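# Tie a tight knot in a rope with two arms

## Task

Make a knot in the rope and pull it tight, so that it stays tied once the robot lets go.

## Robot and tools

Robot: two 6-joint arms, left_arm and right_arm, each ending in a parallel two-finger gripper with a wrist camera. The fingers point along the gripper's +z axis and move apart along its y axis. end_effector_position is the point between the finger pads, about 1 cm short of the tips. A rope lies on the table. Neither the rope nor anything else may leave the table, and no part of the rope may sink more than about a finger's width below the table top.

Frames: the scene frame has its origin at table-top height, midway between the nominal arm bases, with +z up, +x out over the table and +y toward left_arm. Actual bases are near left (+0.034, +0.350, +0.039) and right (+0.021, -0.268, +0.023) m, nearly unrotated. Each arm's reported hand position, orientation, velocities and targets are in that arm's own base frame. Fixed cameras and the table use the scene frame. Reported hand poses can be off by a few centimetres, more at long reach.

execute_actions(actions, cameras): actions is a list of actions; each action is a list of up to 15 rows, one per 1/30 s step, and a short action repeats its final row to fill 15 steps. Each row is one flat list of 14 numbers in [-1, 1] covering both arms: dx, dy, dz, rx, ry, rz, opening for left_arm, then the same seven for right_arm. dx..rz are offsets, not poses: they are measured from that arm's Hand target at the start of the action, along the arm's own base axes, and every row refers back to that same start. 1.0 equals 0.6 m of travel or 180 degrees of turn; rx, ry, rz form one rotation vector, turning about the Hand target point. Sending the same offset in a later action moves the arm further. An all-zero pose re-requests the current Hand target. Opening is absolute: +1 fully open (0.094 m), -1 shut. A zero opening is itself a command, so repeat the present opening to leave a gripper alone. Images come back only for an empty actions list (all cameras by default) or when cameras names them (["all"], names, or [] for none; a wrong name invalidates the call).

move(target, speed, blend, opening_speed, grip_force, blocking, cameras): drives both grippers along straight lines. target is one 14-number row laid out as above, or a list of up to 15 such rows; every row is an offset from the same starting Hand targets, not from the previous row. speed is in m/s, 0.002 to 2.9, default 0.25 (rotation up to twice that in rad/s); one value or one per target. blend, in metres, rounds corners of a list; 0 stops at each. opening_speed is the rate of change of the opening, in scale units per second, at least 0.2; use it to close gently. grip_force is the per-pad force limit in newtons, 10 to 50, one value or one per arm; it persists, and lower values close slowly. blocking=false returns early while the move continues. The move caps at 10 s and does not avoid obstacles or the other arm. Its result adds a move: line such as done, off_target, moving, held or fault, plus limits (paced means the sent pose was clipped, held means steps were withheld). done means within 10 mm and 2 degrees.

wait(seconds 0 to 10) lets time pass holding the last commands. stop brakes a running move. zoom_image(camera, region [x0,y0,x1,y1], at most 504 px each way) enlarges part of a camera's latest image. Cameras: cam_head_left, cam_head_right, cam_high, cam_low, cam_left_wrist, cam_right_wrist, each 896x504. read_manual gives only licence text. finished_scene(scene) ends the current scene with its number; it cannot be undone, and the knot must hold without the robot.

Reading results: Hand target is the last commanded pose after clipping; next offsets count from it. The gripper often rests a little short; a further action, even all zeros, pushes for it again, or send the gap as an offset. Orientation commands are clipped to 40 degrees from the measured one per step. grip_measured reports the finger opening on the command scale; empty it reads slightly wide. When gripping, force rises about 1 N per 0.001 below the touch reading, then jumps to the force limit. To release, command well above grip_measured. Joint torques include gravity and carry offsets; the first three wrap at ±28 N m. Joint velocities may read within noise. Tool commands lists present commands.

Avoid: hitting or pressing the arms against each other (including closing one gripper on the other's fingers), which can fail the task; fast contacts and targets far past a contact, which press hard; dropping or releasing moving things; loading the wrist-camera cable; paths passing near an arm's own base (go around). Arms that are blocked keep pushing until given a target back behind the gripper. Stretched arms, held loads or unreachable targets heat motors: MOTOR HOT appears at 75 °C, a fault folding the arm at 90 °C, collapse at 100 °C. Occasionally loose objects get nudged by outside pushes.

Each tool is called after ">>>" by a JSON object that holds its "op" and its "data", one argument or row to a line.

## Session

>>> {"op": "execute_actions", "data": {
  "actions": []
}}

Scene clock: 0.00 s.
left_arm: end_effector_position=(+0.3954, +0.0488, +0.1126) grip_measured=+1.000 end_effector_quat_wxyz=(+0.607, -0.098, +0.787, +0.050) | right_arm: end_effector_position=(+0.3911, -0.0388, +0.1070) grip_measured=+1.000 end_effector_quat_wxyz=(+0.584, +0.097, +0.802, -0.077)
Joint positions: left_arm=[0.054 1.534 0.345 0.925 -0.146 -0.081 0.094] | right_arm=[0.012 1.499 0.36 0.818 0.249 0.072 0.094]
Joint velocities: within noise
Joint torques (N m): no reading
Motor temperatures (°C): left_arm=[29 40 33 31 31 31 29] | right_arm=[30 37 37 31 30 31 30]
Heat: left arm: 40 °C; right arm: 37 °C.
Hand target: left_arm +0.3957, +0.0489, +0.1127; +0.606, -0.098, +0.788, +0.050 | right_arm +0.3916, -0.0390, +0.1081; +0.584, +0.097, +0.802, -0.077
Tool commands: left_gripper/opening=+1.0 right_gripper/opening=+1.0
camera_calibration:
cam_left_wrist: T_world_to_cam=[[0.195727, -0.9802, 0.0299935, -0.0309013], [-0.6229, -0.147888, -0.768196, 0.377148], [0.757421, 0.131674, -0.639512, -0.141227], [0, 0, 0, 1]] pos_world=[0.347942, 0.0440819, 0.200334]
cam_right_wrist: T_world_to_cam=[[-0.245398, -0.969327, 0.0135978, 0.0580109], [-0.624685, 0.14739, -0.76684, 0.373242], [0.741315, -0.196676, -0.641694, -0.143542], [0, 0, 0, 1]] pos_world=[0.353805, -0.0270119, 0.193318]

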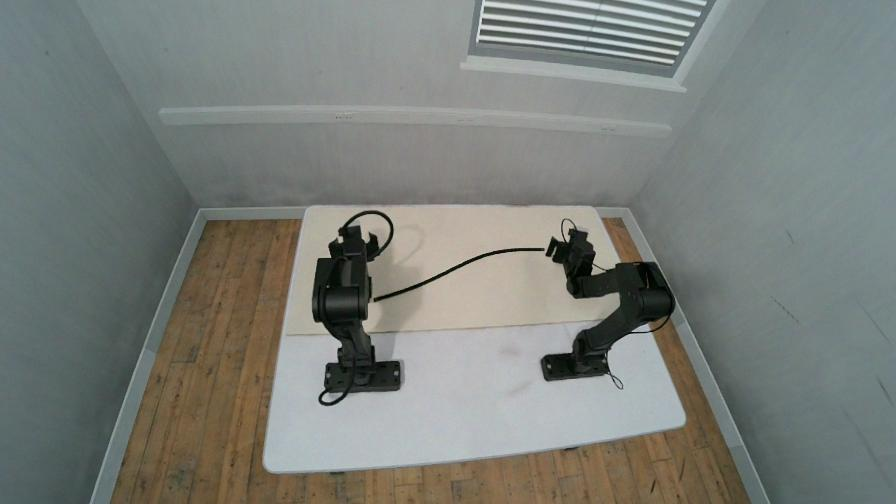

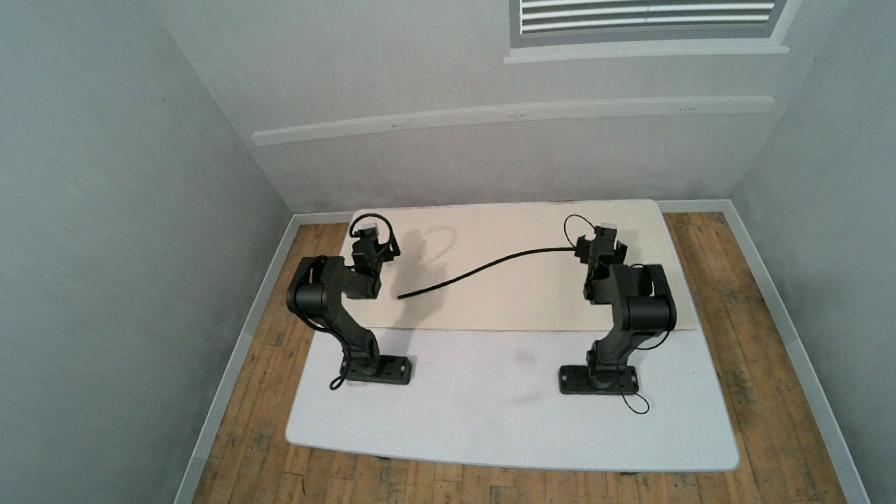

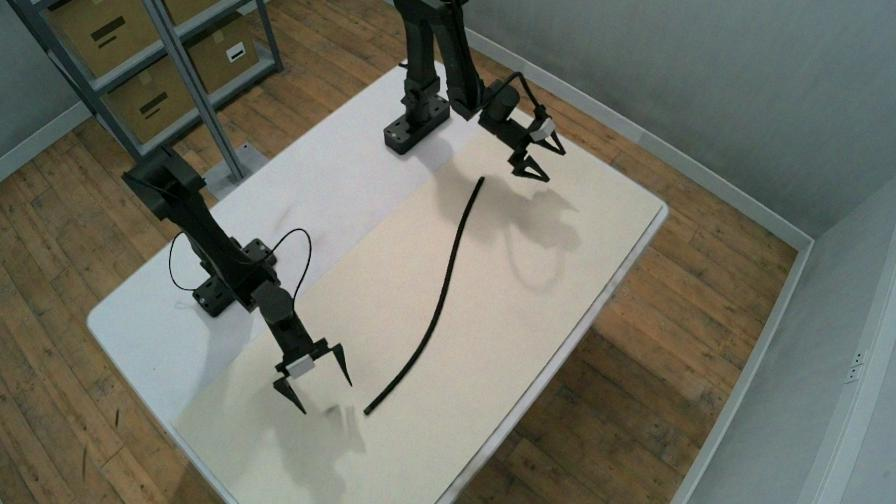

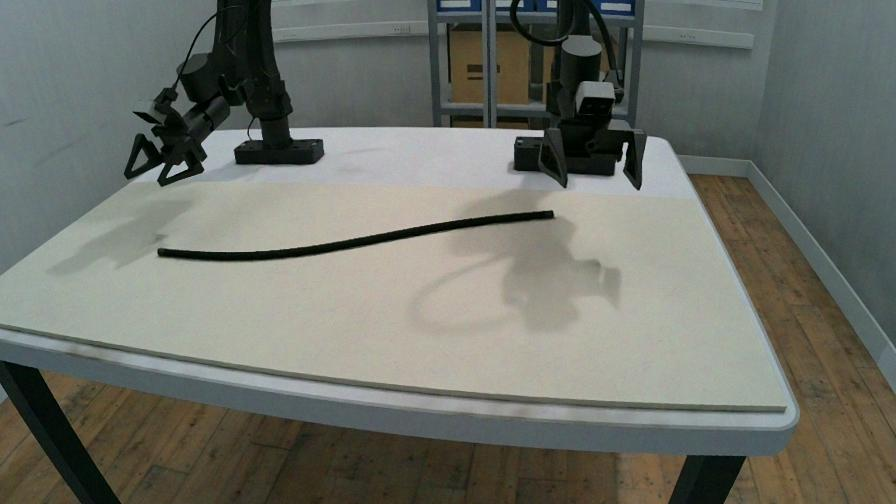

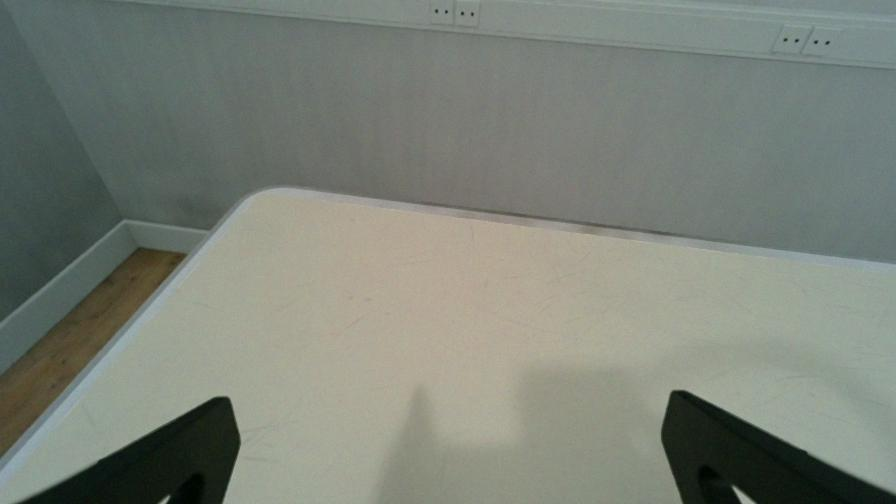

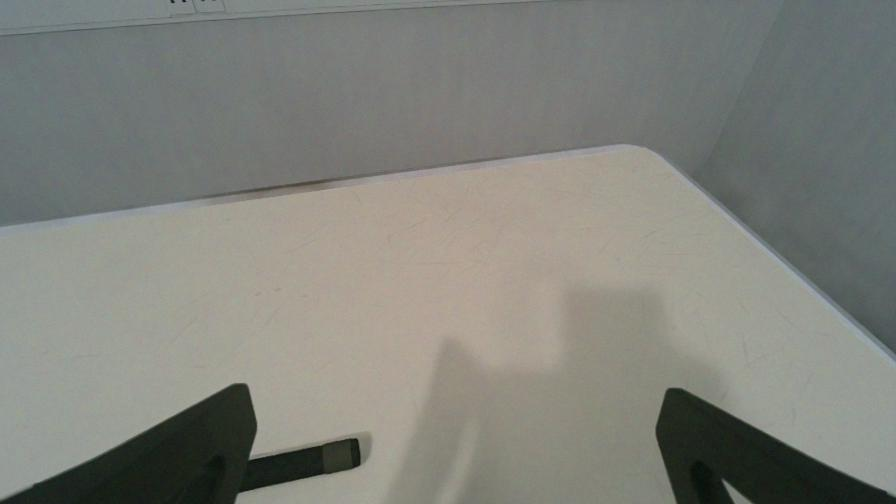

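>>> {"op": "move", "data": {
  "target": [-0.265,-0.176,0,-0.369,0.261,0.402,-0.4,0.07,0.126,0,0.34,0.261,-0.362,-0.4],
  "speed": 0.35,
  "grip_force": 30,
  "cameras": ["cam_left_wrist","cam_right_wrist","cam_high"]
}}

Scene clock: 78.57 s.
left_arm: end_effector_position=(+0.2346, -0.0573, +0.1068) grip_measured=-0.398 end_effector_quat_wxyz=(-0.002, +0.761, -0.649, +0.002) | right_arm: end_effector_position=(+0.4322, +0.0392, +0.1133) grip_measured=-0.397 end_effector_quat_wxyz=(+0.007, +0.702, +0.712, +0.010)
Joint positions: left_arm=[-0.244 1.453 1.12 -1.232 -0.001 -1.975 0.028] | right_arm=[0.087 2.212 2.105 -1.439 -0.003 1.644 0.028]
Joint torques (N m): left_arm=[0.54 -4.94 9.25 0.08 0 -0.08] | right_arm=[-0.46 -8.47 8.94 0.28 0.01 0.1]
Motor temperatures (°C): left_arm=[29 40 34 39 31 31 29] | right_arm=[30 37 40 37 30 31 30]
Heat: left arm: 40 °C; right arm: 40 °C.
Hand target: left_arm +0.2367, -0.0567, +0.1127; +0.000, +0.766, -0.643, +0.000 | right_arm +0.4335, +0.0365, +0.1081; +0.000, +0.707, +0.708, +0.001
Off the commanded pose: left_arm 0.006 m, 1 deg | right_arm 0.006 m, 2 deg.
grip_force (N): 30, 30
move: done
camera_calibration:
cam_left_wrist: T_world_to_cam=[[0.989338, 0.143993, 0.0218078, -0.224139], [0.121522, -0.898747, 0.42129, -0.0877639], [0.0802627, -0.414149, -0.906664, 0.14696], [0, 0, 0, 1]] pos_world=[0.220619, 0.0142602, 0.175105]
cam_right_wrist: T_world_to_cam=[[-0.999606, -0.0165057, -0.0227202, 0.436305], [-0.023907, 0.924641, 0.38009, -0.0277507], [0.0147344, 0.380483, -0.924671, 0.168945], [0, 0, 0, 1]] pos_world=[0.43298, -0.0314199, 0.176679]
Images, in order (width x height): cam_high 896x504, cam_left_wrist 896x504, cam_right_wrist 896x504.

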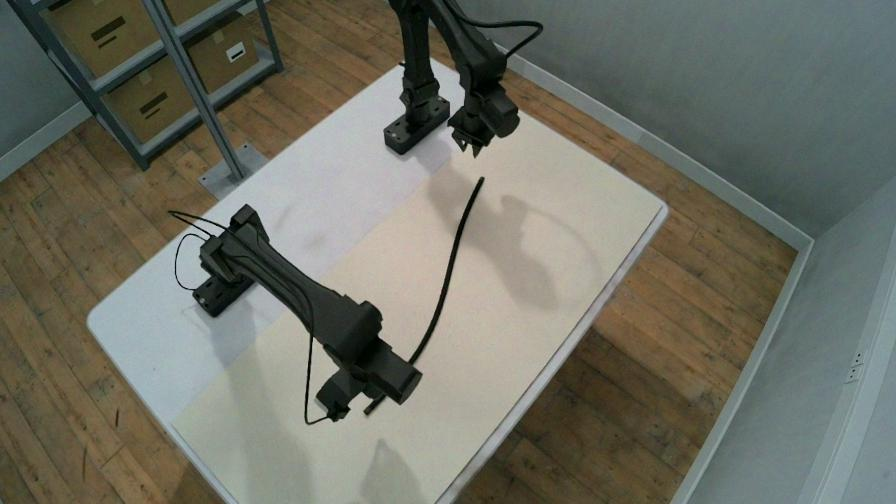

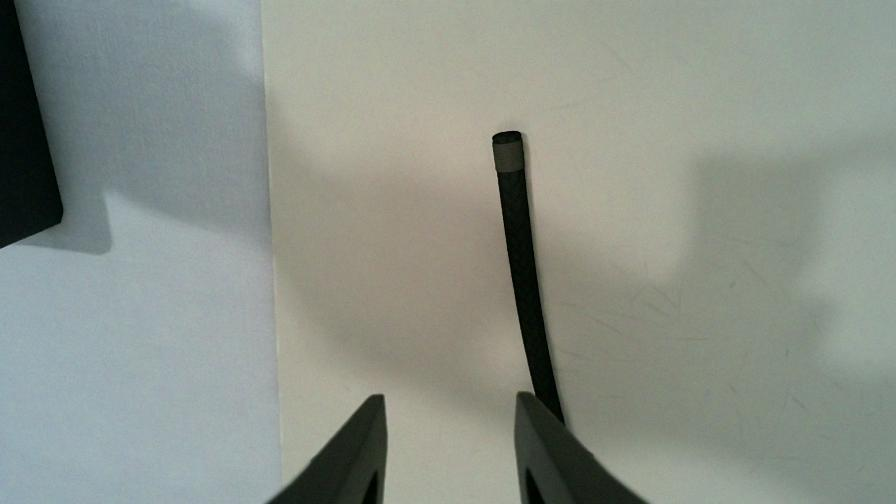

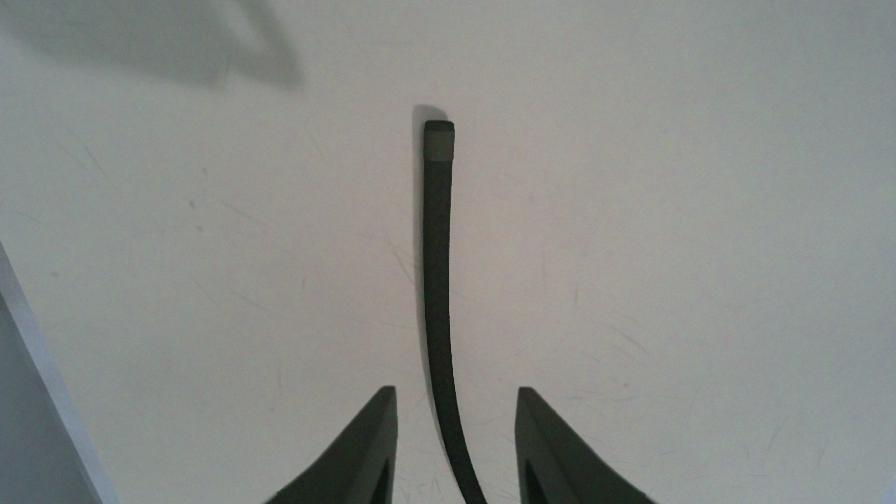

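>>> {"op": "move", "data": {
  "target": [
    [0.054,0.010,-0.1,0,0,0.028,-0.3,0.004,-0.029,-0.1,0,0,0,-0.3],
    [0.054,0.010,-0.246,0,0,0.028,-0.3,0.004,-0.029,-0.2135,0,0,0,-0.3],
    [0.054,0.010,-0.246,0,0,0.028,-1,0.004,-0.029,-0.2135,0,0,0,-1]
  ],
  "speed": 0.12,
  "cameras": ["cam_left_wrist","cam_right_wrist"]
}}

Scene clock: 102.33 s.
left_arm: end_effector_position=(+0.2731, -0.0527, -0.0232) grip_measured=-0.776 end_effector_quat_wxyz=(-0.002, +0.790, -0.613, +0.005) | right_arm: end_effector_position=(+0.4431, +0.0222, -0.0024) grip_measured=-0.749 end_effector_quat_wxyz=(+0.012, +0.706, +0.708, +0.016)
Joint positions: left_arm=[-0.194 1.771 0.894 -0.682 0.001 -2.015 0.011] | right_arm=[0.046 2.28 1.754 -1.006 -0.004 1.614 0.012]
Joint torques (N m): left_arm=[0.4 -6.01 3.6 0.73 -0.02 -0.07] | right_arm=[-0.39 -9.02 4.94 0.68 0.02 0]
Heat: left arm: 39 °C; right arm: 41 °C.
Hand target: left_arm +0.2690, -0.0507, -0.0349; +0.000, +0.793, -0.609, +0.000 | right_arm +0.4360, +0.0191, -0.0200; +0.000, +0.706, +0.708, +0.001
Off the commanded pose: left_arm 0.013 m, 1 deg | right_arm 0.019 m, 2 deg.
grip_force (N): 30, 30
move: off_target (left_arm, right_arm); target 3's new opening was sent with right_arm's hand 0.018 m and 1 deg from that target
camera_calibration:
cam_left_wrist: T_world_to_cam=[[0.972088, 0.233101, 0.0266263, -0.250581], [0.200053, -0.882815, 0.42499, -0.054043], [0.122572, -0.407801, -0.904806, 0.0167536], [0, 0, 0, 1]] pos_world=[0.252345, 0.0175329, 0.0447985]
cam_right_wrist: T_world_to_cam=[[-0.999287, -0.00615799, -0.0372443, 0.443795], [-0.0198894, 0.924445, 0.380797, 0.0304047], [0.0320853, 0.381266, -0.923908, 0.0604203], [0, 0, 0, 1]] pos_world=[0.442145, -0.0484108, 0.0607736]
Images, in order (width x height): cam_left_wrist 896x504, cam_right_wrist 896x504.

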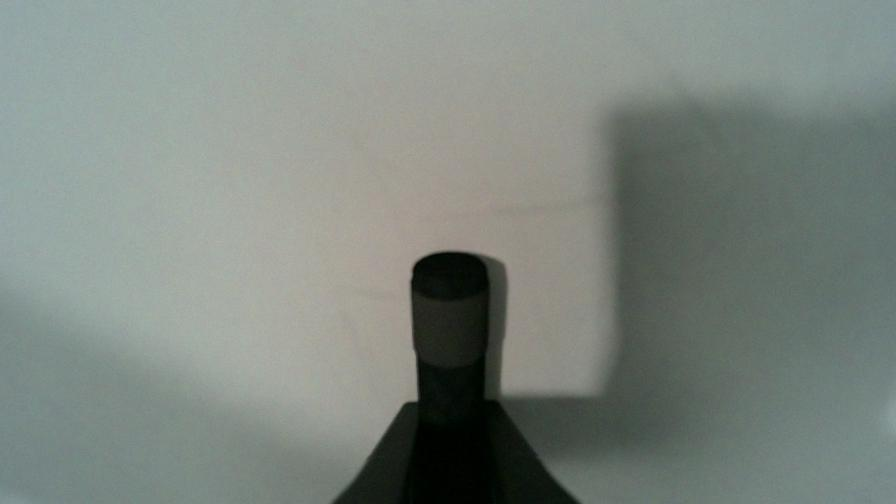

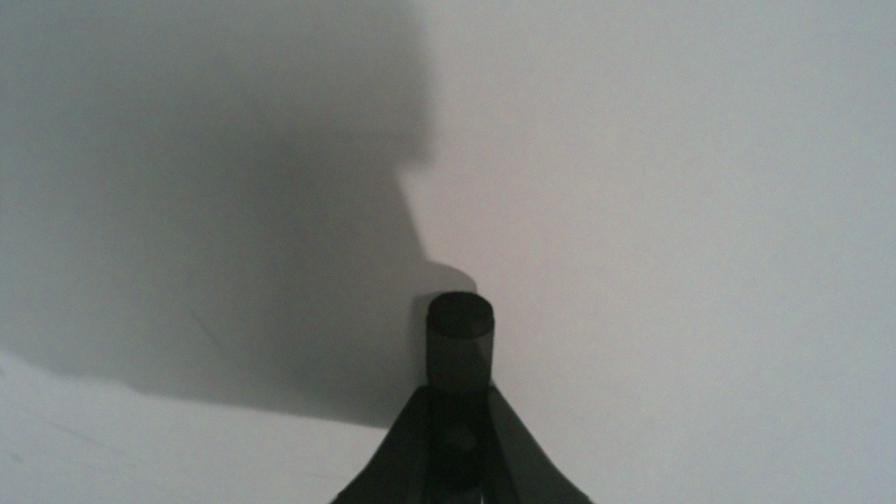

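>>> {"op": "move", "data": {
  "target": [
    [0.08,-0.008,0.108,0,0,-0.083,-1,0,0.01,0.05,0,0,0,-1],
    [0.213,-0.055,0.108,0,0,-0.333,-1,-0.024,0.04,0.06,0,0,0,-1],
    [0.333,-0.222,0.108,0,0,-0.583,-1,-0.048,0.082,0.06,0,0,0,-1],
    [0.325,-0.388,0.108,0,0,-0.861,-1,-0.048,0.082,0.06,0,0,0,-1]
  ],
  "speed": 0.25,
  "blend": [0.03,0.03,0.03,0],
  "cameras": ["cam_high"]
}}

Scene clock: 123.43 s.
left_arm: end_effector_position=(+0.4569, -0.2787, +0.0349) grip_measured=-0.779 end_effector_quat_wxyz=(+0.053, +0.419, +0.907, -0.007) | right_arm: end_effector_position=(+0.4095, +0.0660, +0.0065) grip_measured=-0.750 end_effector_quat_wxyz=(-0.008, +0.707, +0.707, -0.007)
Joint positions: left_arm=[-0.549 2.782 2.833 -1.515 0.001 0.316 0.01] | right_arm=[0.156 2.215 1.683 -1.059 -0.004 1.726 0.012]
Joint torques (N m): left_arm=[0.01 -14.22 9.25 0.68 -0.03 0.06] | right_arm=[0.57 -13.45 4.51 0.5 0.02 0.11]
Motor temperatures (°C): left_arm=[29 40 35 34 31 31 30] | right_arm=[30 40 39 34 30 31 30]
Heat: left arm: 40 °C; right arm: 40 °C.
Hand target: left_arm +0.4641, -0.2834, +0.0299; +0.000, +0.423, +0.906, +0.000 | right_arm +0.4072, +0.0683, +0.0160; +0.000, +0.706, +0.708, +0.001
Off the commanded pose: left_arm 0.010 m, 6 deg | right_arm 0.010 m, 1 deg.
elbow stopped short (left arm): the move would have taken joint 3 (elbow) straighter than the controller allows.
grip_force (N): 30, 30
move: off_target (left_arm)
Images, in order (width x height): cam_high 896x504.

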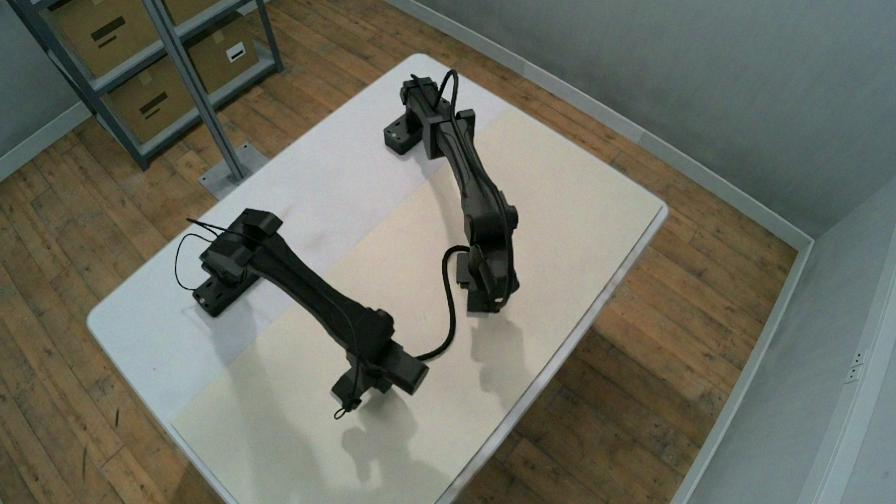

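>>> {"op": "move", "data": {
  "target": [
    [-0.072,-0.101,0,0,0,-0.167,-1,0,0,0,0,0,0,-1],
    [-0.188,-0.119,0,0,0,-0.333,-1,0,0,0,0,0,0,-1],
    [-0.305,-0.104,0,0,0,-0.556,-1,0,0,0,0,0,0,-1],
    [-0.325,-0.09,-0.095,0,0,-0.556,-1,0,0,-0.04,0,0,0,-1]
  ],
  "speed": 0.25,
  "blend": [0.03,0.03,0.02,0],
  "cameras": ["all"]
}}

Scene clock: 136.83 s.
left_arm: end_effector_position=(+0.2675, -0.3302, -0.0188) grip_measured=-0.779 end_effector_quat_wxyz=(-0.018, +0.964, +0.265, -0.005) | right_arm: end_effector_position=(+0.4081, +0.0657, -0.0042) grip_measured=-0.750 end_effector_quat_wxyz=(-0.005, +0.707, +0.707, -0.004)
Joint positions: left_arm=[-0.895 2.302 1.725 -1.03 -0.005 1.71 0.01] | right_arm=[0.156 2.215 1.638 -1.006 -0.004 1.726 0.012]
Joint torques (N m): left_arm=[-0.38 -13.45 4.01 0.93 0.02 0.11] | right_arm=[0.57 -11.14 4.05 0.82 0.02 0.1]
Heat: left arm: 42 °C; right arm: 43 °C.
Hand target: left_arm +0.2691, -0.3374, -0.0272; +0.000, +0.966, +0.258, +0.000 | right_arm +0.4072, +0.0683, -0.0080; +0.000, +0.707, +0.708, +0.001
Off the commanded pose: left_arm 0.011 m, 2 deg | right_arm 0.005 m, 1 deg.
elbow stopped short (left arm): the move would have taken joint 3 (elbow) straighter than the controller allows.
grip_force (N): 30, 30
move: off_target (left_arm)
camera_calibration:
cam_left_wrist: T_world_to_cam=[[-0.497944, 0.865599, 0.0528277, 0.422087], [0.797789, 0.433351, 0.419213, -0.0252048], [0.339977, 0.25089, -0.90635, 0.0676217], [0, 0, 0, 1]] pos_world=[0.207294, -0.371401, 0.0495572]
cam_right_wrist: T_world_to_cam=[[-0.999888, -0.00355361, 0.0145121, 0.40939], [0.00219327, 0.92587, 0.377837, -0.0189898], [-0.014779, 0.377826, -0.925759, 0.0626111], [0, 0, 0, 1]] pos_world=[0.410311, -0.00461921, 0.0591967]

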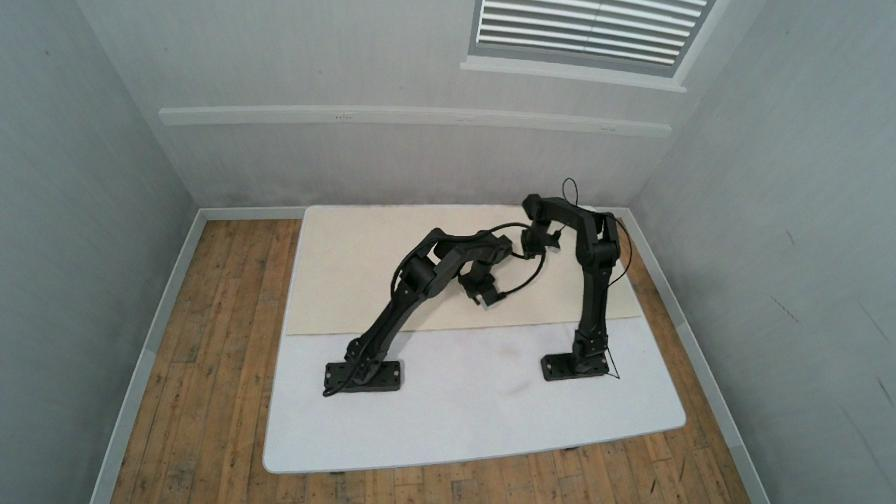

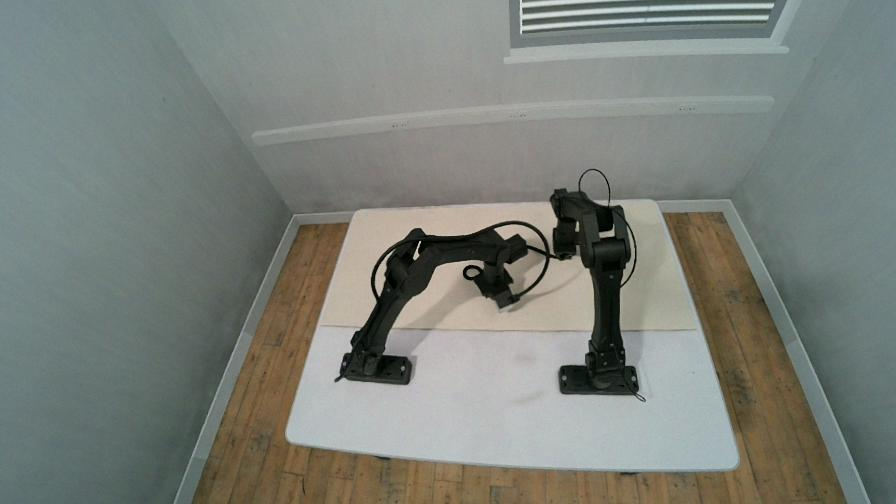

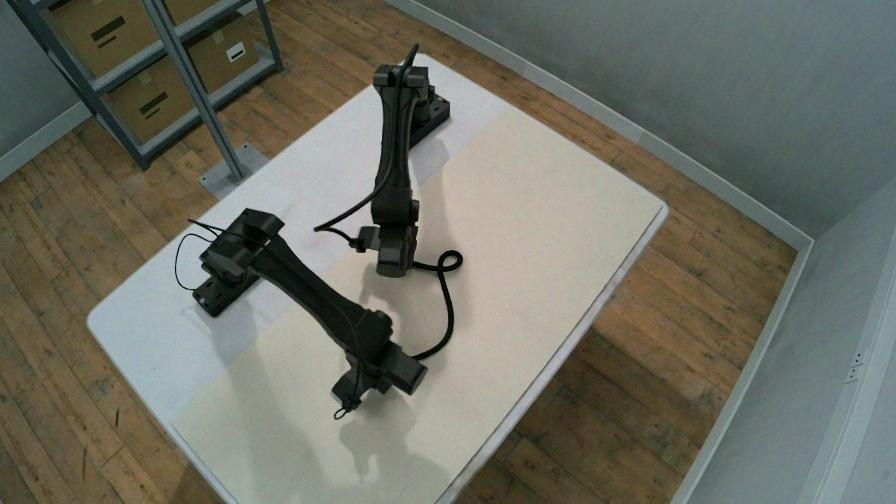

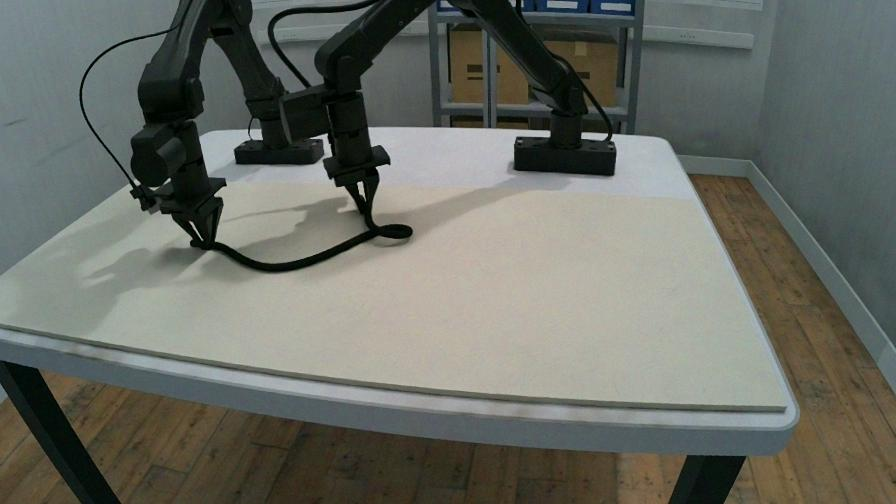

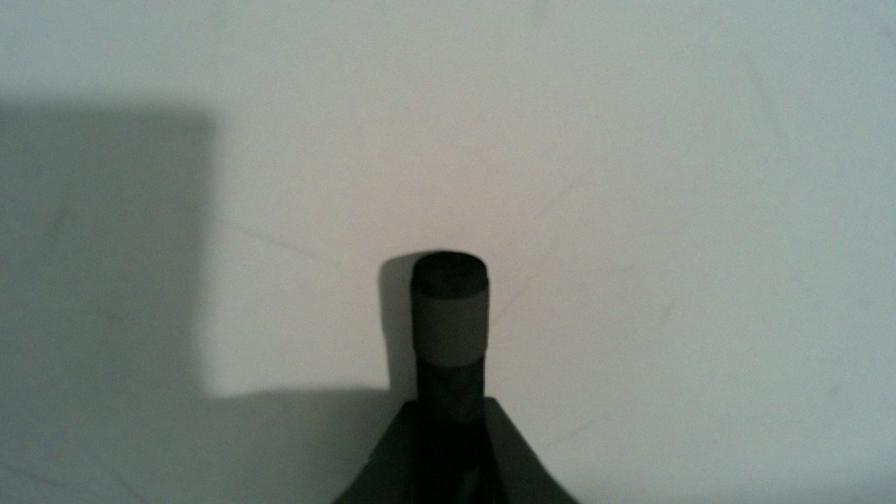

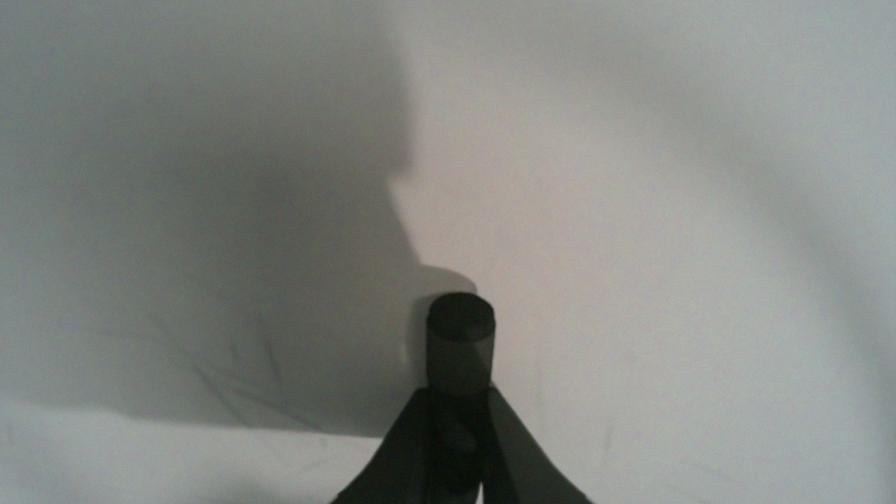

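>>> {"op": "move", "data": {
  "target": [
    [0,0,0,0,0,0,-0.4,0,0,0,0,0,0,-1],
    [0,0,0.16,0,0,0,-0.4,0,0,0,0,0,0,-1],
    [0.05,0.085,0.23,0,0,0.95,-0.4,0,0,0,0,0,0,-1]
  ],
  "speed": [0.15,0.15,0.4],
  "cameras": ["cam_left_wrist","cam_high","cam_low"]
}}

Scene clock: 168.77 s.
left_arm: end_effector_position=(+0.2951, -0.2854, +0.0917) grip_measured=-0.402 end_effector_quat_wxyz=(-0.012, -0.176, +0.984, +0.016) | right_arm: end_effector_position=(+0.4081, +0.0657, -0.0042) grip_measured=-0.750 end_effector_quat_wxyz=(-0.005, +0.707, +0.707, -0.004)
Joint positions: left_arm=[-0.771 2.168 1.948 -1.39 0.001 -1.124 0.028] | right_arm=[0.156 2.215 1.638 -1.006 -0.004 1.726 0.012]
Joint torques (N m): left_arm=[0.46 -15.24 9.24 0.04 -0.03 -0.07] | right_arm=[0.55 -11.12 4.07 0.82 0.01 0.1]
Motor temperatures (°C): left_arm=[29 46 35 34 31 31 30] | right_arm=[30 44 38 33 30 31 30]
Heat: left arm: 46 °C; right arm: 44 °C.
Hand target: left_arm +0.2992, -0.2864, +0.1109; +0.000, -0.182, +0.983, +0.000 | right_arm +0.4072, +0.0683, -0.0080; +0.000, +0.707, +0.708, +0.001
Off the commanded pose: left_arm 0.020 m, 2 deg | right_arm 0.005 m, 1 deg.
grip_force (N): 30, 30
move: off_target (left_arm)
camera_calibration:
cam_left_wrist: T_world_to_cam=[[0.332047, -0.943082, -0.0184698, -0.363509], [-0.845719, -0.306324, 0.43695, 0.159267], [-0.417737, -0.129468, -0.899296, 0.261507], [0, 0, 0, 1]] pos_world=[0.364639, -0.260174, 0.158867]
Images, in order (width x height): cam_high 896x504, cam_low 896x504, cam_left_wrist 896x504.

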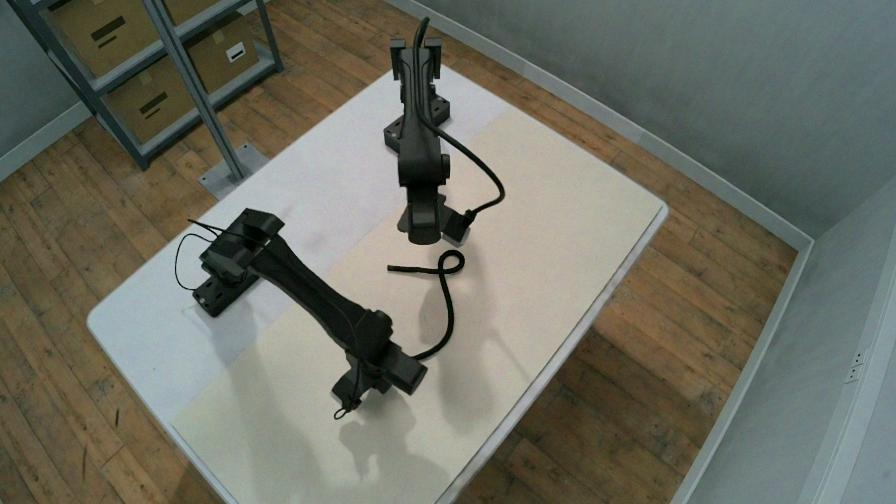

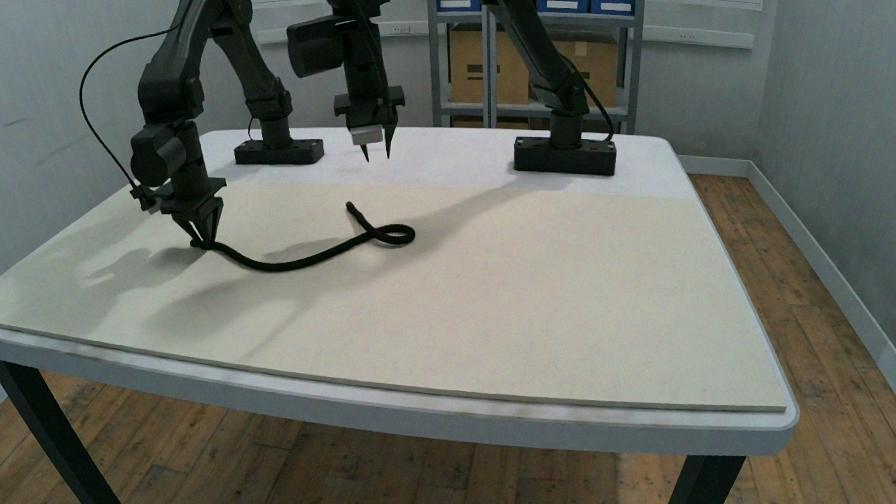

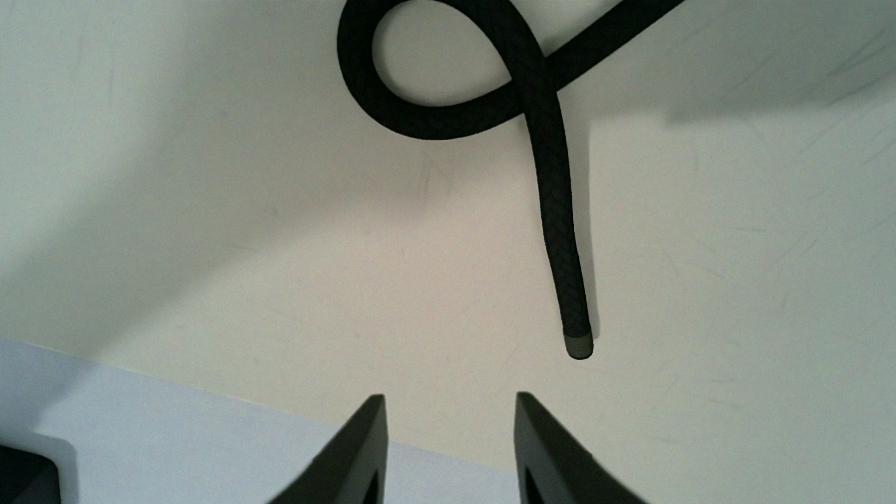

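>>> {"op": "move", "data": {
  "target": [-0.028,-0.083,-0.067,0,0,0.05,-0.4,0,0,0,0,0,0,-1],
  "speed": 0.2,
  "cameras": ["cam_left_wrist"]
}}

Scene clock: 215.97 s.
left_arm: end_effector_position=(+0.2730, -0.3303, +0.0695) grip_measured=-0.402 end_effector_quat_wxyz=(-0.008, -0.251, +0.968, +0.011) | right_arm: end_effector_position=(+0.4081, +0.0657, -0.0042) grip_measured=-0.750 end_effector_quat_wxyz=(-0.005, +0.707, +0.707, -0.004)
Joint positions: left_arm=[-0.88 2.238 1.974 -1.334 0.005 -1.389 0.028] | right_arm=[0.156 2.215 1.638 -1.006 -0.004 1.726 0.012]
Joint torques (N m): left_arm=[0.58 -12.08 9.17 0.39 -0.06 -0.07] | right_arm=[0.57 -11.12 4.07 0.82 0.02 0.11]
Motor temperatures (°C): left_arm=[29 51 37 33 31 31 29] | right_arm=[30 45 38 33 30 31 31]
Heat: left arm: 51 °C; right arm: 45 °C.
Hand target: left_arm +0.2823, -0.3362, +0.0707; +0.000, -0.258, +0.966, +0.000 | right_arm +0.4072, +0.0683, -0.0080; +0.000, +0.707, +0.708, +0.001
Off the commanded pose: left_arm 0.011 m, 2 deg | right_arm 0.005 m, 1 deg.
grip_force (N): 30, 30
move: off_target (left_arm)
camera_calibration:
cam_left_wrist: T_world_to_cam=[[0.473692, -0.880636, -0.00982288, -0.417391], [-0.793412, -0.431562, 0.429245, 0.0813609], [-0.382248, -0.195536, -0.903135, 0.195294], [0, 0, 0, 1]] pos_world=[0.336918, -0.29427, 0.137353]
Images, in order (width x height): cam_left_wrist 896x504.

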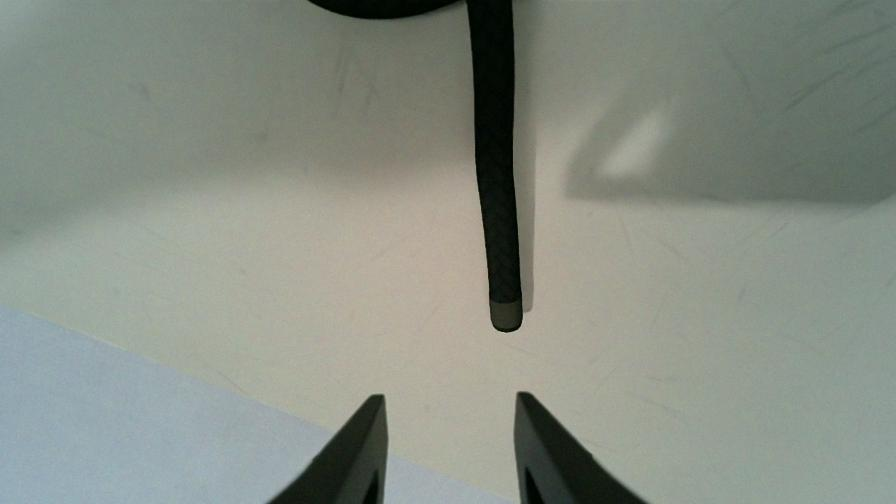

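>>> {"op": "move", "data": {
  "target": [
    [-0.005,-0.033,-0.176,0,0,0.028,-0.4,0,0,0,0,0,0,-1],
    [-0.005,-0.033,-0.176,0,0,0.028,-1,0,0,0,0,0,0,-1]
  ],
  "speed": 0.12,
  "cameras": ["cam_left_wrist"]
}}

Scene clock: 235.13 s.
left_arm: end_effector_position=(+0.2839, -0.3588, -0.0172) grip_measured=-0.776 end_effector_quat_wxyz=(+0.002, -0.300, +0.954, -0.013) | right_arm: end_effector_position=(+0.4081, +0.0657, -0.0042) grip_measured=-0.750 end_effector_quat_wxyz=(-0.005, +0.707, +0.707, -0.004)
Joint positions: left_arm=[-0.902 2.367 1.846 -1.023 0.005 -1.511 0.011] | right_arm=[0.156 2.215 1.638 -1.006 -0.004 1.726 0.012]
Joint torques (N m): left_arm=[-0.4 -11.96 4.86 0.6 -0.07 -0.07] | right_arm=[0.54 -11.14 4.08 0.82 0.02 0.1]
Motor temperatures (°C): left_arm=[29 46 37 33 31 31 29] | right_arm=[30 45 37 33 30 31 31]
Heat: left arm: 46 °C; right arm: 45 °C.
Hand target: left_arm +0.2792, -0.3561, -0.0349; +0.000, -0.301, +0.954, +0.000 | right_arm +0.4072, +0.0683, -0.0080; +0.000, +0.707, +0.708, +0.001
Off the commanded pose: left_arm 0.019 m, 2 deg | right_arm 0.005 m, 1 deg.
grip_force (N): 30, 30
move: off_target (left_arm); target 2's new opening was sent with left_arm's hand 0.018 m and 0 deg from that target
camera_calibration:
cam_left_wrist: T_world_to_cam=[[0.559296, -0.827865, 0.04274, -0.453045], [-0.761062, -0.492361, 0.422333, 0.0838561], [-0.328591, -0.268737, -0.905433, 0.0740259], [0, 0, 0, 1]] pos_world=[0.34153, -0.313879, 0.0509734]
Images, in order (width x height): cam_left_wrist 896x504.

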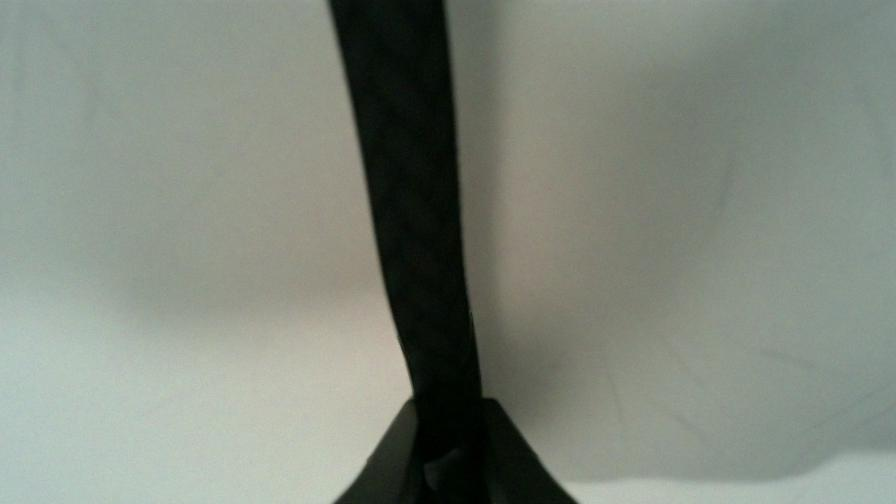

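>>> {"op": "move", "data": {
  "target": [
    [-0.028,0.047,0.04,0,0,-0.25,-1,0,0,0,0,0,0,-1],
    [-0.018,0.102,0.04,0,0,-0.583,-1,0,0,0,0,0,0,-1],
    [0.015,0.127,0.03,0,0,-0.861,-1,0,0,0,0,0,0,-1],
    [0.015,0.127,0.01,0,0,-0.861,-1,0,0,0,0,0,0,-1]
  ],
  "speed": 0.25,
  "blend": [0.015,0.01,0,0],
  "cameras": ["cam_high","cam_low"]
}}

>>> {"op": "move", "data": {
  "target": [
    [0,0,0,0,0,0,-0.45,0,0,0,0,0,0,-1],
    [0,0,0.14,0,0,0,-0.4,0,0,0,0,0,0,-1],
    [0.03,-0.03,0.26,0,0,0.3,-0.4,0,0,0,0,0,0,-1]
  ],
  "speed": [0.15,0.15,0.35],
  "cameras": ["cam_high","cam_left_wrist"]
}}

Scene clock: 250.03 s.
left_arm: end_effector_position=(+0.2857, -0.2837, -0.0184) grip_measured=-0.778 end_effector_quat_wxyz=(-0.002, +0.866, +0.500, -0.003) | right_arm: end_effector_position=(+0.4081, +0.0657, -0.0042) grip_measured=-0.750 end_effector_quat_wxyz=(-0.005, +0.707, +0.707, -0.004)
Joint positions: left_arm=[-0.782 2.19 1.536 -0.922 0.005 1.313 0.01] | right_arm=[0.156 2.215 1.638 -1.006 -0.004 1.726 0.012]
Joint torques (N m): left_arm=[0.79 -11.85 3.89 0.74 -0.08 0.09] | right_arm=[0.55 -11.14 4.05 0.82 0.02 0.11]
Heat: left arm: 46 °C; right arm: 46 °C.
Hand target: left_arm +0.2883, -0.2799, -0.0289; +0.000, +0.866, +0.500, +0.000 | right_arm +0.4072, +0.0683, -0.0080; +0.000, +0.707, +0.708, +0.001
Off the commanded pose: left_arm 0.011 m, 0 deg | right_arm 0.005 m, 1 deg.
grip_force (N): 30, 30
move: off_target (left_arm)
Images, in order (width x height): cam_high 896x504, cam_low 896x504.

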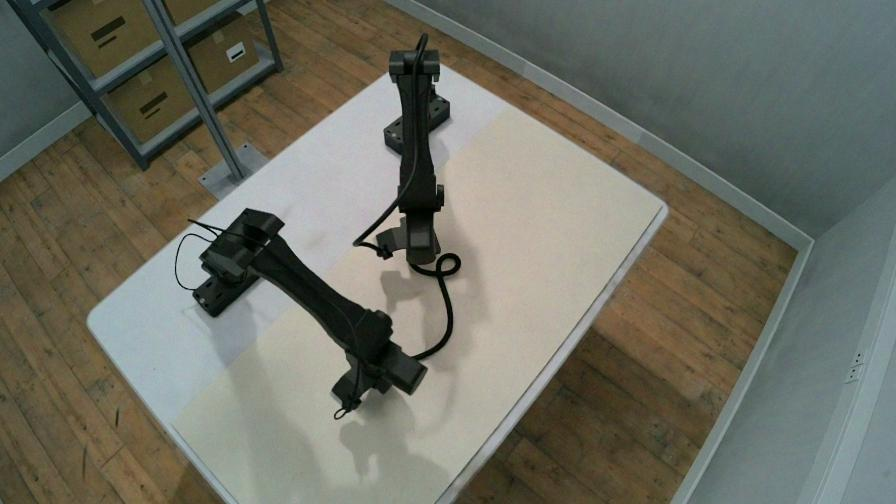

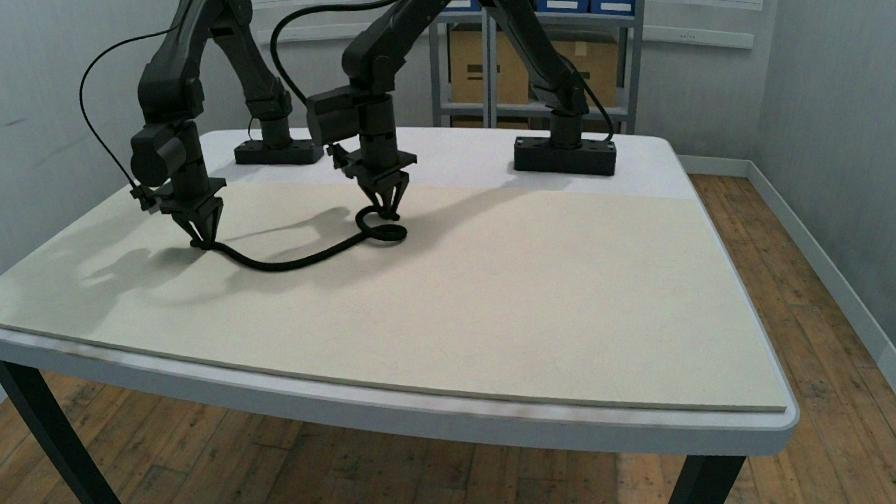

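Scene clock: 254.83 s.
left_arm: end_effector_position=(+0.3029, -0.2979, +0.1272) grip_measured=-0.402 end_effector_quat_wxyz=(+0.004, +0.549, +0.836, -0.001) | right_arm: end_effector_position=(+0.4081, +0.0657, -0.0042) grip_measured=-0.750 end_effector_quat_wxyz=(-0.005, +0.707, +0.707, -0.004)
Joint positions: left_arm=[-0.779 2.199 2.14 -1.505 0.001 0.382 0.028] | right_arm=[0.156 2.215 1.638 -1.006 -0.004 1.726 0.012]
Joint torques (N m): left_arm=[0.5 -11.28 9.25 0.17 -0.03 -0.01] | right_arm=[0.57 -11.11 4.07 0.82 0.02 0.11]
Heat: left arm: 46 °C; right arm: 46 °C.
Hand target: left_arm +0.3063, -0.2979, +0.1271; +0.000, +0.545, +0.839, +0.000 | right_arm +0.4072, +0.0683, -0.0080; +0.000, +0.707, +0.708, +0.001
Off the commanded pose: left_arm 0.003 m, 1 deg | right_arm 0.005 m, 1 deg.
grip_force (N): 30, 30
move: done; target 2's new opening was sent with left_arm's hand 0.012 m and 1 deg from that target
camera_calibration:
cam_left_wrist: T_world_to_cam=[[-0.923158, -0.384179, 0.0136158, 0.165398], [-0.344569, 0.842643, 0.413794, 0.339959], [-0.170444, 0.377305, -0.910269, 0.372573], [0, 0, 0, 1]] pos_world=[0.333331, -0.363496, 0.196217]
Images, in order (width x height): cam_high 896x504, cam_left_wrist 896x504.

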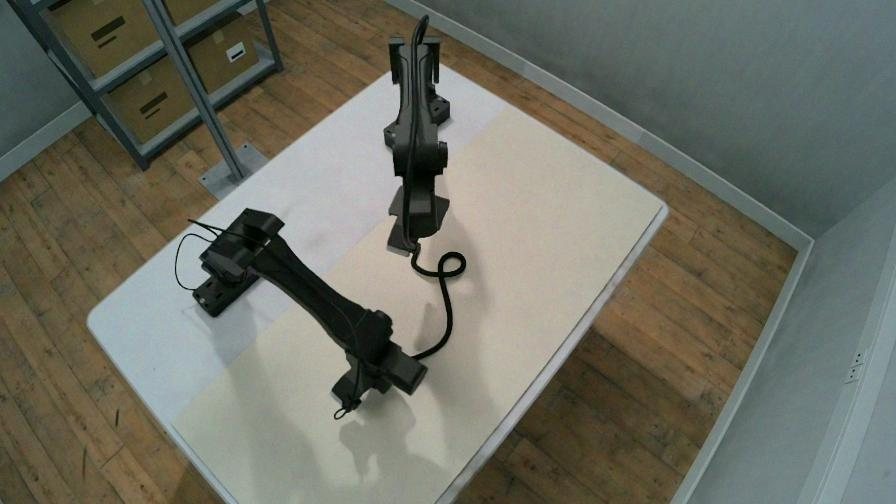

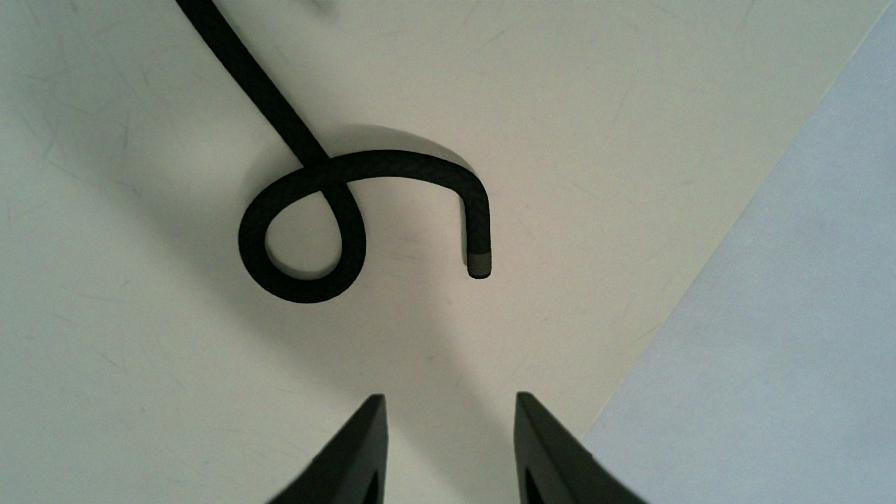

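>>> {"op": "move", "data": {
  "target": [
    [-0.047,0.021,-0.15,0,0,0,-0.45,0,0,0,0,0,0,-1],
    [-0.047,0.021,-0.27,0,0,0,-0.45,0,0,0,0,0,0,-1],
    [-0.047,0.021,-0.27,0,0,0,-1,0,0,0,0,0,0,-1]
  ],
  "speed": 0.15,
  "cameras": ["cam_left_wrist"]
}}

Scene clock: 281.73 s.
left_arm: end_effector_position=(+0.2778, -0.2823, -0.0201) grip_measured=-0.782 end_effector_quat_wxyz=(-0.004, +0.544, +0.839, +0.001) | right_arm: end_effector_position=(+0.4081, +0.0657, -0.0042) grip_measured=-0.750 end_effector_quat_wxyz=(-0.005, +0.707, +0.707, -0.004)
Joint positions: left_arm=[-0.796 2.172 1.498 -0.905 0 0.354 0.01] | right_arm=[0.156 2.215 1.638 -1.006 -0.004 1.726 0.012]
Joint torques (N m): left_arm=[-0.34 -10.3 4.44 0.85 -0.01 -0.02] | right_arm=[0.55 -11.14 4.08 0.82 0.02 0.1]
Heat: left arm: 44 °C; right arm: 46 °C.
Hand target: left_arm +0.2779, -0.2852, -0.0350; +0.000, +0.545, +0.839, +0.000 | right_arm +0.4072, +0.0683, -0.0080; +0.000, +0.707, +0.708, +0.001
Off the commanded pose: left_arm 0.015 m, 0 deg | right_arm 0.005 m, 1 deg.
grip_force (N): 30, 30
move: off_target (left_arm); target 3's new opening was sent with left_arm's hand 0.015 m and 1 deg from that target
camera_calibration:
cam_left_wrist: T_world_to_cam=[[-0.918549, -0.394873, 0.0185227, 0.146092], [-0.349934, 0.834021, 0.426563, 0.378486], [-0.183887, 0.385337, -0.904268, 0.234405], [0, 0, 0, 1]] pos_world=[0.309742, -0.348302, 0.047811]
Images, in order (width x height): cam_left_wrist 896x504.

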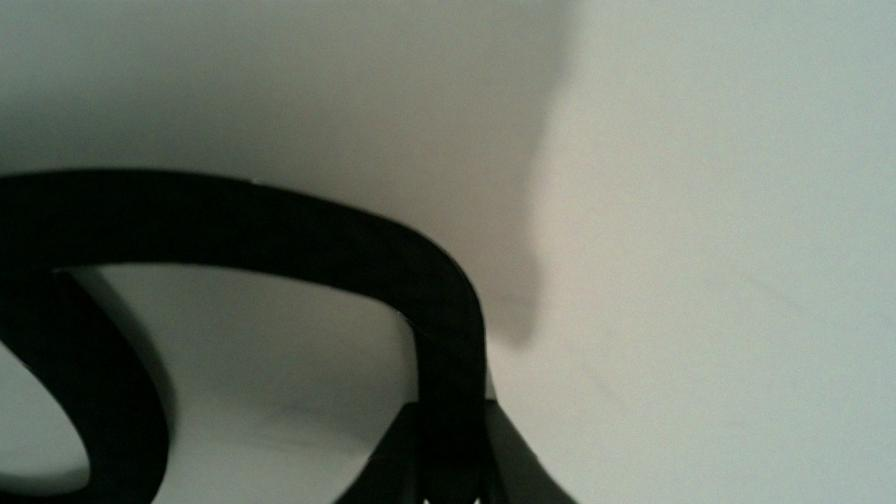

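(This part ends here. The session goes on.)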